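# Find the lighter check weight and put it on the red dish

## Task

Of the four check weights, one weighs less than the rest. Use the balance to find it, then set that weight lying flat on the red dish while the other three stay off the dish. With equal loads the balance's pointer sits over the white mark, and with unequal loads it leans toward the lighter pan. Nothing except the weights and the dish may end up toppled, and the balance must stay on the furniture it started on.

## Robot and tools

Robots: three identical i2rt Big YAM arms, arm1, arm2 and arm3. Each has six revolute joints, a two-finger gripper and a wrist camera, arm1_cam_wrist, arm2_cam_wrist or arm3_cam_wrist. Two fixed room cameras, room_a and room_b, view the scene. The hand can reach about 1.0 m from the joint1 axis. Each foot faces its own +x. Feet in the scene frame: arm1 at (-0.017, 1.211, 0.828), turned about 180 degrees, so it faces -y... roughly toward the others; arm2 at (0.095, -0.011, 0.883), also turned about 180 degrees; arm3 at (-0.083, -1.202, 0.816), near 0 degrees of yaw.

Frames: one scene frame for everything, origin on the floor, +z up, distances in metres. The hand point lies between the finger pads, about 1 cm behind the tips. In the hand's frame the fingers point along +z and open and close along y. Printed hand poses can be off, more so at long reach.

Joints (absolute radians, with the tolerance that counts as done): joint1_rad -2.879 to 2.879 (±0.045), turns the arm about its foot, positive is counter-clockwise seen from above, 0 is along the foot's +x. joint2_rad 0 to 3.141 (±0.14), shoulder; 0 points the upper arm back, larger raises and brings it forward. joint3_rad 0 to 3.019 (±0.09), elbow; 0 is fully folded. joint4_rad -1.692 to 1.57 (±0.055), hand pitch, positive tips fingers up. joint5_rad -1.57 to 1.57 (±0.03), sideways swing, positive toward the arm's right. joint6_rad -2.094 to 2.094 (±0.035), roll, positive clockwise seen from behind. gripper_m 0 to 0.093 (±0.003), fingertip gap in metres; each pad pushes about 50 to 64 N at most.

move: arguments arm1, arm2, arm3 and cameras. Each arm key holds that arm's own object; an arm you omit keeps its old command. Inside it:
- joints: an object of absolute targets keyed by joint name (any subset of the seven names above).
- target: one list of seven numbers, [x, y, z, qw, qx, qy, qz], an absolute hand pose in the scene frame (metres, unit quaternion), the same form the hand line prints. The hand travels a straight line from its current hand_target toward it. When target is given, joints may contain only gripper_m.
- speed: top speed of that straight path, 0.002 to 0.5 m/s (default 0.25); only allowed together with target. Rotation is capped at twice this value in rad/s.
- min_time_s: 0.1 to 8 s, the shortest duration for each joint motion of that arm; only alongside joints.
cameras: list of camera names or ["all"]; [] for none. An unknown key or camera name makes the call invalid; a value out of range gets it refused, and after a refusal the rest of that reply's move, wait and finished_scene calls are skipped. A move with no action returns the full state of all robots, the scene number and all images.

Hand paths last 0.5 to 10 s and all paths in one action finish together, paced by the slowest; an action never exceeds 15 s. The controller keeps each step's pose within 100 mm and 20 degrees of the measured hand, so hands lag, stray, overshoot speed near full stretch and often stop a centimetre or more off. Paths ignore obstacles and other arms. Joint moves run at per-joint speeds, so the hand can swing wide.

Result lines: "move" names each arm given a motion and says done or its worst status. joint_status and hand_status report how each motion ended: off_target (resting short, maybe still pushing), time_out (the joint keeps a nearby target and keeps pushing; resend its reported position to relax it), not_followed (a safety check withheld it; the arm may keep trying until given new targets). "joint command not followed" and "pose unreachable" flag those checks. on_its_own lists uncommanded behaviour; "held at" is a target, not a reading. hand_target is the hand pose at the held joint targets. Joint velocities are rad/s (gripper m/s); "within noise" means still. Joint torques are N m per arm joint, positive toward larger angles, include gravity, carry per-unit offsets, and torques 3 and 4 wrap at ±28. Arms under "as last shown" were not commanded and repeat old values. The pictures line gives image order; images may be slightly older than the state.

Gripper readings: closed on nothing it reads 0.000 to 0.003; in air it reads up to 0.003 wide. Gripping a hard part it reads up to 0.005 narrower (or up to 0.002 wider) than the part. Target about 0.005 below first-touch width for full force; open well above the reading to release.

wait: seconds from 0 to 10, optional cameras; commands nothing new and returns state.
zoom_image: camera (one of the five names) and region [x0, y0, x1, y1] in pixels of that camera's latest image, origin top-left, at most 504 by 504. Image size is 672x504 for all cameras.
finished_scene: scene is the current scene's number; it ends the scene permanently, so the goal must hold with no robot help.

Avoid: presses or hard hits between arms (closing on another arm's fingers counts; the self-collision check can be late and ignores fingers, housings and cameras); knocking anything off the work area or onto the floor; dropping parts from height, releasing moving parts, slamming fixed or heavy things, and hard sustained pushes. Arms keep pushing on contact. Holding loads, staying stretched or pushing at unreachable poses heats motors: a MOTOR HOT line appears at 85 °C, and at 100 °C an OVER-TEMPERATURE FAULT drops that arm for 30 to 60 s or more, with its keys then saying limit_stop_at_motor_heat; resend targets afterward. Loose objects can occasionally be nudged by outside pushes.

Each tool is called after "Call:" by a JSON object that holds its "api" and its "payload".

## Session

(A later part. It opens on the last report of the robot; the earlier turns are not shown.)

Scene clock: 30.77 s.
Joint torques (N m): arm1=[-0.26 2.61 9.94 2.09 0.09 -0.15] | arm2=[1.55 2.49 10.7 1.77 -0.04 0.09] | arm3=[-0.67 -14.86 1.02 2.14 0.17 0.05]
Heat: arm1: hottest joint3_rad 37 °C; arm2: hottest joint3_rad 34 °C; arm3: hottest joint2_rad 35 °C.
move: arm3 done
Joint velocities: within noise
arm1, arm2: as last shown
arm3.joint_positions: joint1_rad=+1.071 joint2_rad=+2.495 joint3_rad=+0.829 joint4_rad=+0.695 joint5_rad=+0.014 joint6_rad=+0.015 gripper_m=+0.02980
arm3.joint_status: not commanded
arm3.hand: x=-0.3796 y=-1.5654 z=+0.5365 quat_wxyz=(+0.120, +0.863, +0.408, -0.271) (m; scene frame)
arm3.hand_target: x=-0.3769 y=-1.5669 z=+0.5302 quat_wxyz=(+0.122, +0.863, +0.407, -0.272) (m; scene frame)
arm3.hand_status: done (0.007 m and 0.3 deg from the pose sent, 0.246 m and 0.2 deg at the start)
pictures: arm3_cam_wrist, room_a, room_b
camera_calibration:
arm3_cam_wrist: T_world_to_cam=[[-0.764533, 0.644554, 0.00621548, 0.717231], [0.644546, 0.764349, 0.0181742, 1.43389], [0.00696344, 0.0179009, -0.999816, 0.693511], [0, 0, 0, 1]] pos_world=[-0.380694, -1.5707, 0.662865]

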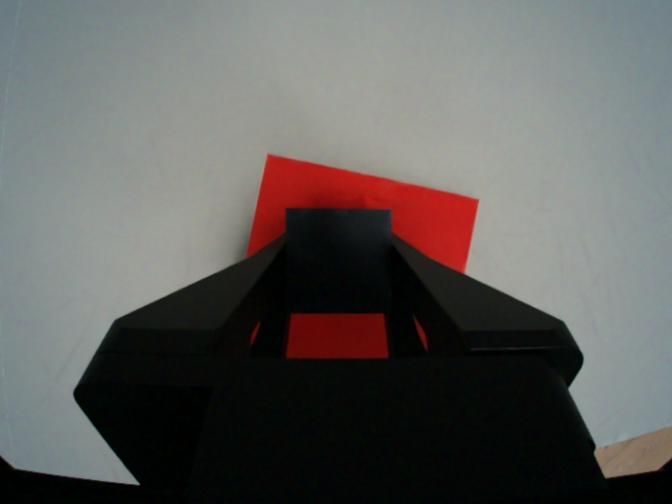

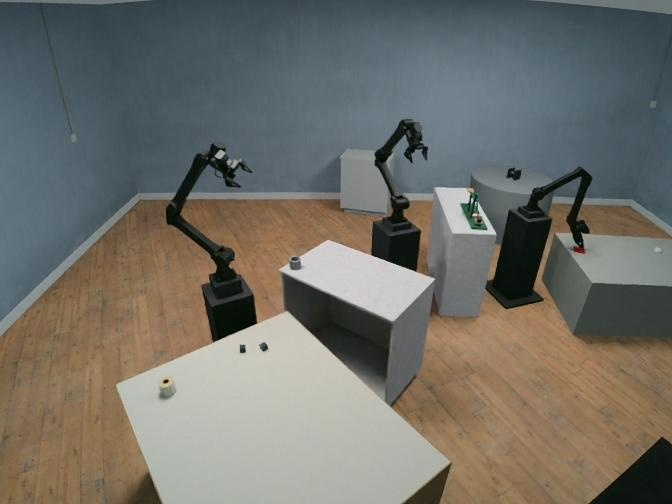

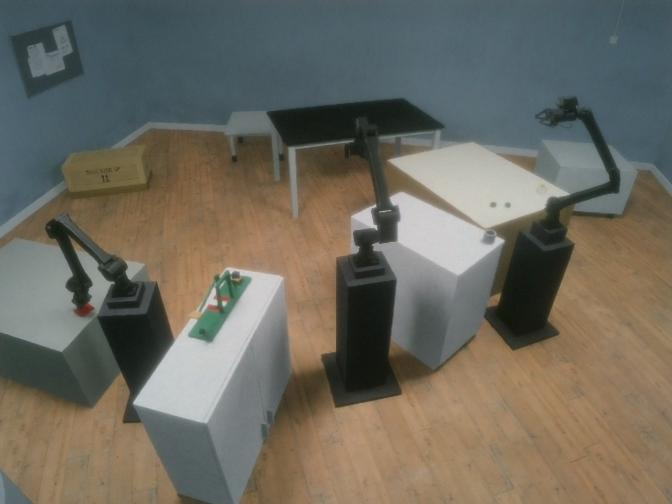

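Call:
{"api": "move", "payload": {"arm3": {"target": [-0.376, -1.570, 0.511, 0.122, 0.863, 0.407, -0.272], "speed": 0.06}}}

Call:
{"api": "move", "payload": {"arm3": {"target": [-0.376, -1.570, 0.504, 0.122, 0.863, 0.407, -0.272], "speed": 0.04}}}

Call:
{"api": "move", "payload": {"arm3": {"target": [-0.376, -1.570, 0.498, 0.122, 0.863, 0.407, -0.272], "speed": 0.04}, "cameras": ["arm3_cam_wrist", "room_b"]}}

Call:
{"api": "zoom_image", "payload": {"camera": "room_b", "region": [60, 280, 120, 340]}}

Scene clock: 32.03 s.
Joint torques (N m): arm1=[-0.32 2.73 9.95 2.07 0.08 -0.14] | arm2=[1.55 2.08 10.77 1.73 -0.04 0.08] | arm3=[-0.67 -14.86 0.85 2.17 0.17 0.06]
Heat: arm1: hottest joint3_rad 38 °C; arm2: hottest joint3_rad 34 °C; arm3: hottest joint2_rad 35 °C.
move: arm3 done
Joint velocities: within noise
arm1, arm2: as last shown
arm3.joint_positions: joint1_rad=+1.079 joint2_rad=+2.547 joint3_rad=+0.867 joint4_rad=+0.713 joint5_rad=+0.018 joint6_rad=+0.021 gripper_m=+0.02980
arm3.joint_status: not commanded
arm3.hand: x=-0.3798 y=-1.5700 z=+0.5192 quat_wxyz=(+0.121, +0.863, +0.408, -0.272) (m; scene frame)
arm3.hand_target: x=-0.3759 y=-1.5699 z=+0.5112 quat_wxyz=(+0.122, +0.863, +0.407, -0.272) (m; scene frame)
arm3.hand_status: done (0.009 m and 0.2 deg from the pose sent, 0.026 m and 0.3 deg at the start)
pictures: none

Scene clock: 33.00 s.
Joint torques (N m): arm1=[-0.91 3.14 10.02 2.03 0.1 -0.15] | arm2=[1.32 2.37 10.71 1.8 -0.03 0.09] | arm3=[-0.79 -14.1 1.07 2.07 0.17 0.03]
Heat: arm1: hottest joint3_rad 38 °C; arm2: hottest joint3_rad 34 °C; arm3: hottest joint2_rad 35 °C.
move: arm3 off_target
Joint velocities: within noise
arm1.joint_positions: joint1_rad=+0.776 joint2_rad=+0.602 joint3_rad=+1.507 joint4_rad=-1.261 joint5_rad=+0.098 joint6_rad=+0.607 gripper_m=+0.09396
arm1.joint_status: not commanded
arm1.hand: x=-0.1701 y=+1.0660 z=+1.4453 quat_wxyz=(-0.349, -0.815, -0.066, +0.458) (m; scene frame)
arm1.hand_target: x=-0.1672 y=+1.0692 z=+1.4585 quat_wxyz=(-0.357, -0.807, -0.065, +0.467) (m; scene frame)
arm1.hand_status: not commanded
arm2.joint_positions: joint1_rad=+0.021 joint2_rad=+0.603 joint3_rad=+1.379 joint4_rad=-1.633 joint5_rad=-0.031 joint6_rad=+0.148 gripper_m=+0.09396
arm2.joint_status: not commanded
arm2.hand: x=-0.0901 y=-0.0176 z=+1.3638 quat_wxyz=(+0.028, +0.934, -0.076, -0.347) (m; scene frame)
arm2.hand_target: x=-0.0886 y=-0.0177 z=+1.3731 quat_wxyz=(+0.029, +0.930, -0.075, -0.358) (m; scene frame)
arm2.hand_status: not commanded
arm3.joint_positions: joint1_rad=+1.079 joint2_rad=+2.557 joint3_rad=+0.877 joint4_rad=+0.724 joint5_rad=+0.018 joint6_rad=+0.022 gripper_m=+0.02980
arm3.joint_status: not commanded
arm3.hand: x=-0.3822 y=-1.5731 z=+0.5174 quat_wxyz=(+0.124, +0.862, +0.407, -0.277) (m; scene frame)
arm3.hand_target: x=-0.3759 y=-1.5697 z=+0.5045 quat_wxyz=(+0.122, +0.863, +0.407, -0.272) (m; scene frame)
arm3.hand_status: off_target (0.015 m and 0.6 deg from the pose sent, 0.016 m and 0.2 deg at the start)
pictures: none

Scene clock: 33.97 s.
Joint torques (N m): arm1=[-0.21 3.19 9.92 2.13 0.1 -0.16] | arm2=[1.38 2.43 10.73 1.81 -0.02 0.09] | arm3=[-0.56 -13.51 1.22 1.85 0.18 0.02]
Heat: arm1: hottest joint3_rad 38 °C; arm2: hottest joint3_rad 34 °C; arm3: hottest joint2_rad 35 °C.
move: arm3 off_target
Joint velocities: within noise
arm1, arm2: as last shown
arm3.joint_positions: joint1_rad=+1.079 joint2_rad=+2.563 joint3_rad=+0.885 joint4_rad=+0.736 joint5_rad=+0.018 joint6_rad=+0.023 gripper_m=+0.02980
arm3.joint_status: not commanded
arm3.hand: x=-0.3849 y=-1.5765 z=+0.5173 quat_wxyz=(+0.127, +0.860, +0.406, -0.283) (m; scene frame)
arm3.hand_target: x=-0.3756 y=-1.5693 z=+0.4989 quat_wxyz=(+0.122, +0.863, +0.407, -0.272) (m; scene frame)
arm3.hand_status: off_target (0.022 m and 1.4 deg from the pose sent, 0.021 m and 0.6 deg at the start)
pictures: arm3_cam_wrist, room_b
camera_calibration:
arm3_cam_wrist: T_world_to_cam=[[-0.763733, 0.645519, 0.004111, 0.723296], [0.645455, 0.763725, -0.0105556, 1.46046], [-0.00995353, -0.00540822, -0.999936, 0.631418], [0, 0, 0, 1]] pos_world=[-0.38397, -1.57888, 0.64382]

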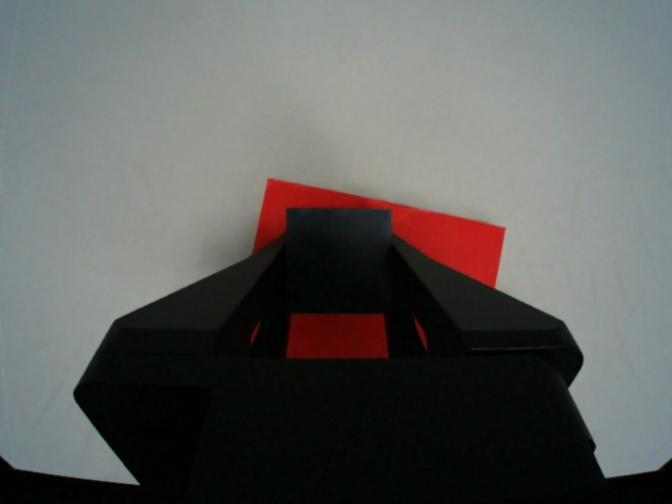

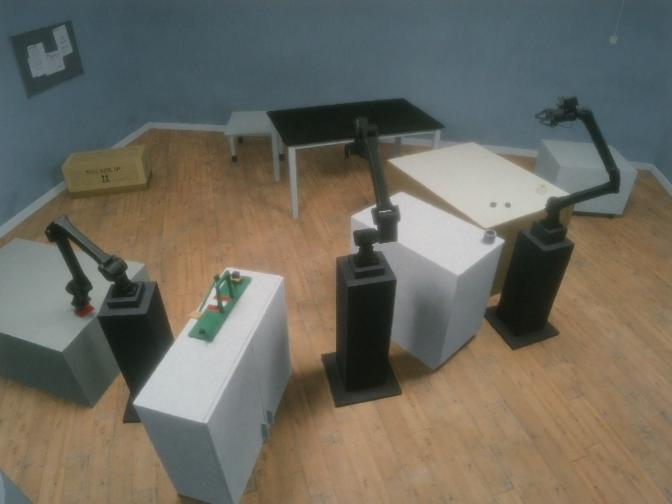

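Scaled by 8.400 from the camera's 672x504 image, which has a finer 960x720 frame.

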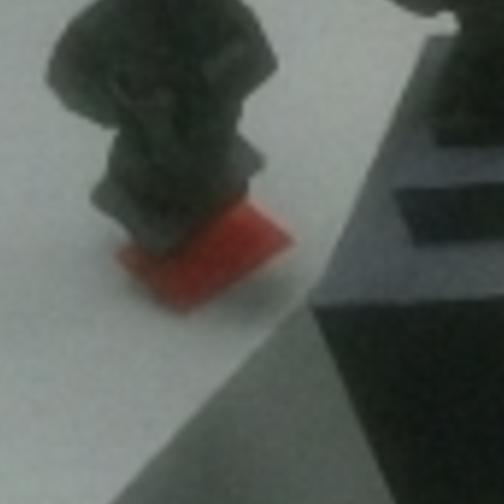

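Call:
{"api": "move", "payload": {"arm3": {"target": [-0.375, -1.562, 0.532, 0.122, 0.863, 0.407, -0.272], "speed": 0.1}}}

Call:
{"api": "move", "payload": {"arm3": {"target": [-0.373, -1.547, 0.522, 0.122, 0.863, 0.407, -0.272], "speed": 0.08}, "cameras": ["arm3_cam_wrist"]}}

Scene clock: 35.83 s.
Joint torques (N m): arm1=[-0.09 2.43 9.98 2.13 0.1 -0.13] | arm2=[1.44 2.55 10.71 1.83 -0.04 0.09] | arm3=[-1.73 -17.73 -0.1 1.31 -0.06 -0.07]
Heat: arm1: hottest joint3_rad 38 °C; arm2: hottest joint3_rad 34 °C; arm3: hottest joint2_rad 35 °C.
move: arm3 off_target
Joint velocities: within noise
arm1, arm2: as last shown
arm3.joint_positions: joint1_rad=+1.079 joint2_rad=+2.534 joint3_rad=+0.824 joint4_rad=+0.729 joint5_rad=+0.018 joint6_rad=+0.023 gripper_m=+0.02980
arm3.joint_status: not commanded
arm3.hand: x=-0.3697 y=-1.5573 z=+0.5232 quat_wxyz=(+0.118, +0.865, +0.408, -0.266) (m; scene frame)
arm3.hand_target: x=-0.3750 y=-1.5620 z=+0.5318 quat_wxyz=(+0.122, +0.863, +0.407, -0.272) (m; scene frame)
arm3.hand_status: off_target (0.011 m and 0.8 deg from the pose sent, 0.023 m and 1.4 deg at the start)
pictures: none

Scene clock: 36.87 s.
Joint torques (N m): arm1=[-0.21 3.02 10.02 2.18 0.1 -0.14] | arm2=[1.49 2.37 10.7 1.78 -0.03 0.09] | arm3=[-1.79 -15.03 -0.35 2.13 -0.08 -0.1]
Heat: arm1: hottest joint3_rad 38 °C; arm2: hottest joint3_rad 34 °C; arm3: hottest joint2_rad 35 °C.
move: arm3 done
Joint velocities: within noise
arm1, arm2: as last shown
arm3.joint_positions: joint1_rad=+1.060 joint2_rad=+2.534 joint3_rad=+0.813 joint4_rad=+0.756 joint5_rad=+0.005 joint6_rad=+0.012 gripper_m=+0.02980
arm3.joint_status: not commanded
arm3.hand: x=-0.3743 y=-1.5525 z=+0.5261 quat_wxyz=(+0.123, +0.864, +0.406, -0.272) (m; scene frame)
arm3.hand_target: x=-0.3729 y=-1.5469 z=+0.5220 quat_wxyz=(+0.122, +0.863, +0.407, -0.272) (m; scene frame)
arm3.hand_status: done (0.007 m and 0.2 deg from the pose sent, 0.011 m and 0.8 deg at the start)
pictures: arm3_cam_wrist
camera_calibration:
arm3_cam_wrist: T_world_to_cam=[[-0.762026, 0.647545, 0.00112161, 0.721297], [0.647503, 0.761954, 0.0129282, 1.42098], [0.00751701, 0.0105779, -0.999916, 0.671796], [0, 0, 0, 1]] pos_world=[-0.375491, -1.5569, 0.652559]

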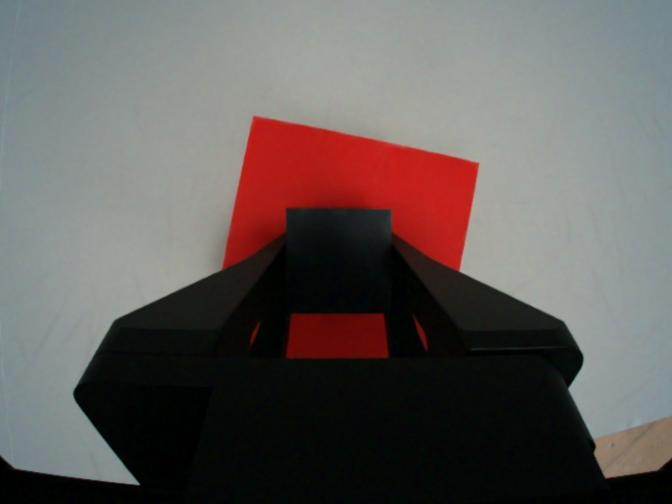

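Call:
{"api": "move", "payload": {"arm3": {"target": [-0.371, -1.545, 0.512, 0.122, 0.863, 0.407, -0.272], "speed": 0.05}}}

Call:
{"api": "move", "payload": {"arm3": {"target": [-0.369, -1.543, 0.506, 0.122, 0.863, 0.407, -0.272], "speed": 0.04}, "cameras": ["arm3_cam_wrist"]}}

Scene clock: 38.13 s.
Joint torques (N m): arm1=[-0.79 2.61 9.95 2.21 0.07 -0.13] | arm2=[1.49 2.14 10.7 1.77 -0.04 0.09] | arm3=[-1.9 -14.21 0.31 2.13 -0.05 -0.13]
Heat: arm1: hottest joint3_rad 38 °C; arm2: hottest joint3_rad 34 °C; arm3: hottest joint2_rad 35 °C.
move: arm3 done
Joint velocities: within noise
arm1, arm2: as last shown
arm3.joint_positions: joint1_rad=+1.060 joint2_rad=+2.555 joint3_rad=+0.813 joint4_rad=+0.776 joint5_rad=+0.005 joint6_rad=+0.012 gripper_m=+0.02980
arm3.joint_status: not commanded
arm3.hand: x=-0.3713 y=-1.5488 z=+0.5199 quat_wxyz=(+0.123, +0.864, +0.406, -0.272) (m; scene frame)
arm3.hand_target: x=-0.3709 y=-1.5449 z=+0.5122 quat_wxyz=(+0.122, +0.863, +0.407, -0.272) (m; scene frame)
arm3.hand_status: done (0.009 m and 0.2 deg from the pose sent, 0.016 m and 0.2 deg at the start)
pictures: none

Scene clock: 39.10 s.
Joint torques (N m): arm1=[-0.38 2.9 9.81 2.28 0.1 -0.13] | arm2=[1.49 2.32 10.69 1.81 -0.03 0.08] | arm3=[-1.73 -13.68 0.27 2.15 -0.03 -0.11]
Heat: arm1: hottest joint3_rad 38 °C; arm2: hottest joint3_rad 35 °C; arm3: hottest joint2_rad 35 °C.
move: arm3 off_target
Joint velocities: within noise
arm1, arm2: as last shown
arm3.joint_positions: joint1_rad=+1.060 joint2_rad=+2.567 joint3_rad=+0.818 joint4_rad=+0.793 joint5_rad=+0.005 joint6_rad=+0.012 gripper_m=+0.02980
arm3.joint_status: not commanded
arm3.hand: x=-0.3720 y=-1.5496 z=+0.5176 quat_wxyz=(+0.125, +0.863, +0.405, -0.276) (m; scene frame)
arm3.hand_target: x=-0.3689 y=-1.5429 z=+0.5064 quat_wxyz=(+0.122, +0.863, +0.407, -0.272) (m; scene frame)
arm3.hand_status: off_target (0.014 m and 0.7 deg from the pose sent, 0.015 m and 0.2 deg at the start)
pictures: arm3_cam_wrist
camera_calibration:
arm3_cam_wrist: T_world_to_cam=[[-0.762102, 0.647456, 0.000899812, 0.721108], [0.647455, 0.762096, 0.00340325, 1.42258], [0.00151771, 0.00317621, -0.999994, 0.649639], [0, 0, 0, 1]] pos_world=[-0.372483, -1.55309, 0.644144]

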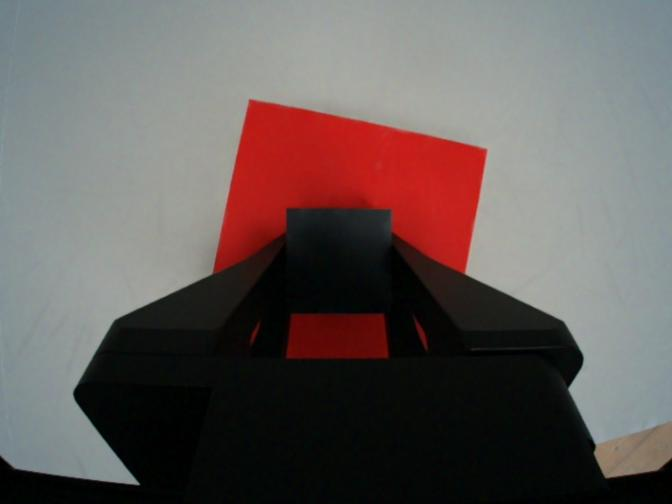

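Call:
{"api": "move", "payload": {"arm3": {"joints": {"gripper_m": 0.07}}}}

Call:
{"api": "move", "payload": {"arm3": {"target": [-0.318, -1.482, 0.63, 0.122, 0.863, 0.407, -0.272], "speed": 0.12}, "cameras": ["arm3_cam_wrist", "room_a", "room_b"]}}

Call:
{"api": "zoom_image", "payload": {"camera": "room_b", "region": [60, 280, 120, 340]}}

Call:
{"api": "zoom_image", "payload": {"camera": "room_a", "region": [425, 170, 525, 260]}}

Scene clock: 40.00 s.
Joint torques (N m): arm1=[-0.21 2.78 9.94 2.14 0.11 -0.13] | arm2=[1.49 2.26 10.78 1.8 -0.03 0.08] | arm3=[-1.67 -13.8 0.1 2.04 -0.03 -0.11]
Heat: arm1: hottest joint3_rad 38 °C; arm2: hottest joint3_rad 35 °C; arm3: hottest joint2_rad 35 °C.
move: arm3 done
Joint velocities: within noise
arm1, arm2: as last shown
arm3.joint_positions: joint1_rad=+1.060 joint2_rad=+2.568 joint3_rad=+0.820 joint4_rad=+0.795 joint5_rad=+0.005 joint6_rad=+0.012 gripper_m=+0.06983
arm3.joint_status: all done
arm3.hand: x=-0.3728 y=-1.5506 z=+0.5176 quat_wxyz=(+0.126, +0.862, +0.405, -0.278) (m; scene frame)
arm3.hand_target: x=-0.3689 y=-1.5429 z=+0.5064 quat_wxyz=(+0.122, +0.863, +0.407, -0.272) (m; scene frame)
arm3.hand_status: not commanded
pictures: none

Scene clock: 41.97 s.
Joint torques (N m): arm1=[-0.5 2.73 9.94 2.09 0.08 -0.13] | arm2=[1.55 2.26 10.71 1.8 -0.03 0.09] | arm3=[-1.9 -13.57 -1.1 1.36 -0.08 -0.13]
Heat: arm1: hottest joint3_rad 39 °C; arm2: hottest joint3_rad 35 °C; arm3: hottest joint2_rad 35 °C.
move: arm3 done
Joint velocities: within noise
arm1, arm2: as last shown
arm3.joint_positions: joint1_rad=+1.060 joint2_rad=+2.236 joint3_rad=+0.446 joint4_rad=+0.826 joint5_rad=+0.005 joint6_rad=+0.012 gripper_m=+0.06993
arm3.joint_status: not commanded
arm3.hand: x=-0.3177 y=-1.4846 z=+0.6267 quat_wxyz=(+0.123, +0.864, +0.406, -0.273) (m; scene frame)
arm3.hand_target: x=-0.3180 y=-1.4820 z=+0.6299 quat_wxyz=(+0.122, +0.863, +0.407, -0.272) (m; scene frame)
arm3.hand_status: done (0.004 m and 0.2 deg from the pose sent, 0.143 m and 0.8 deg at the start)
pictures: arm3_cam_wrist, room_a, room_b
camera_calibration:
arm3_cam_wrist: T_world_to_cam=[[-0.76226, 0.64727, 0.00128217, 0.719752], [0.647237, 0.762198, 0.0117392, 1.33233], [0.00662114, 0.00977817, -0.99993, 0.769774], [0, 0, 0, 1]] pos_world=[-0.31879, -1.4889, 0.753157]

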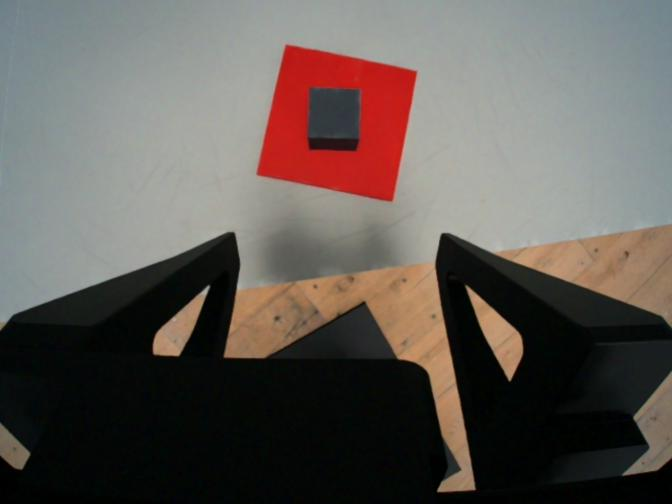

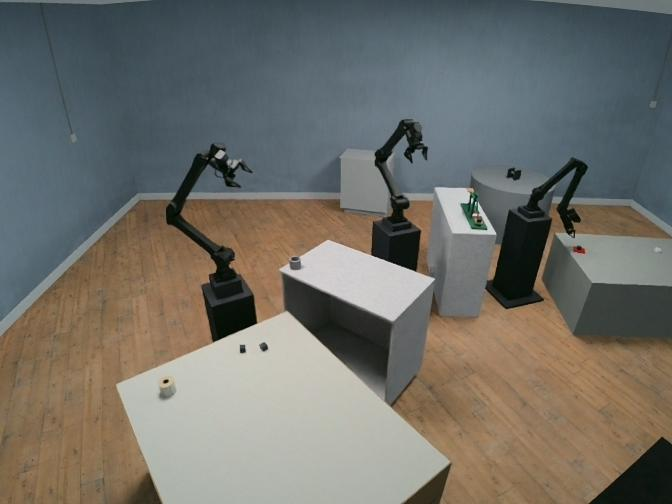

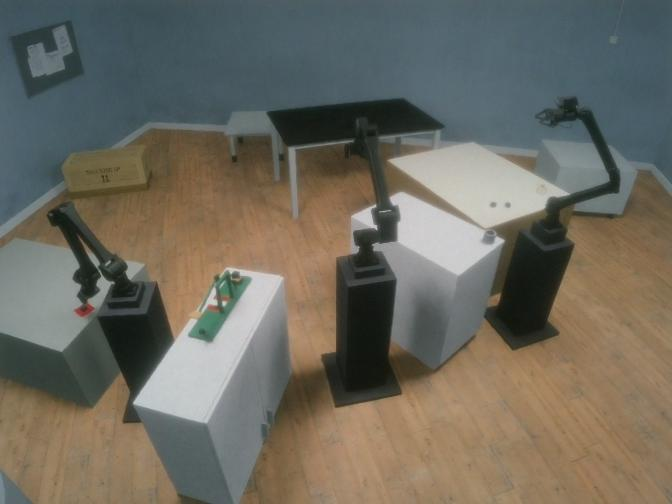

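Scaled by 8.400 from the camera's 672x504 image, which has a finer 960x720 frame.

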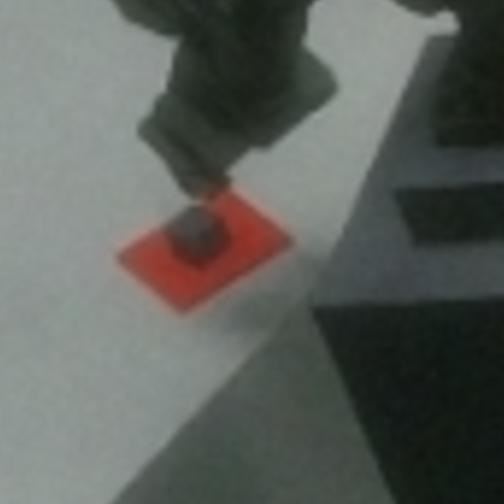

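Scaled by 5.040 from the camera's 672x504 image, which has a finer 960x720 frame.

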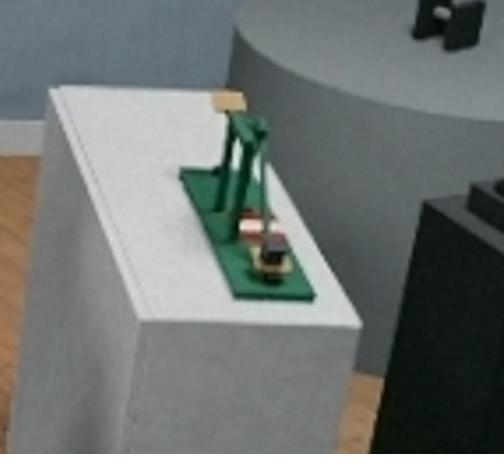

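Call:
{"api": "finished_scene", "payload": {"scene": 2}}

The scene is finished: the task was done.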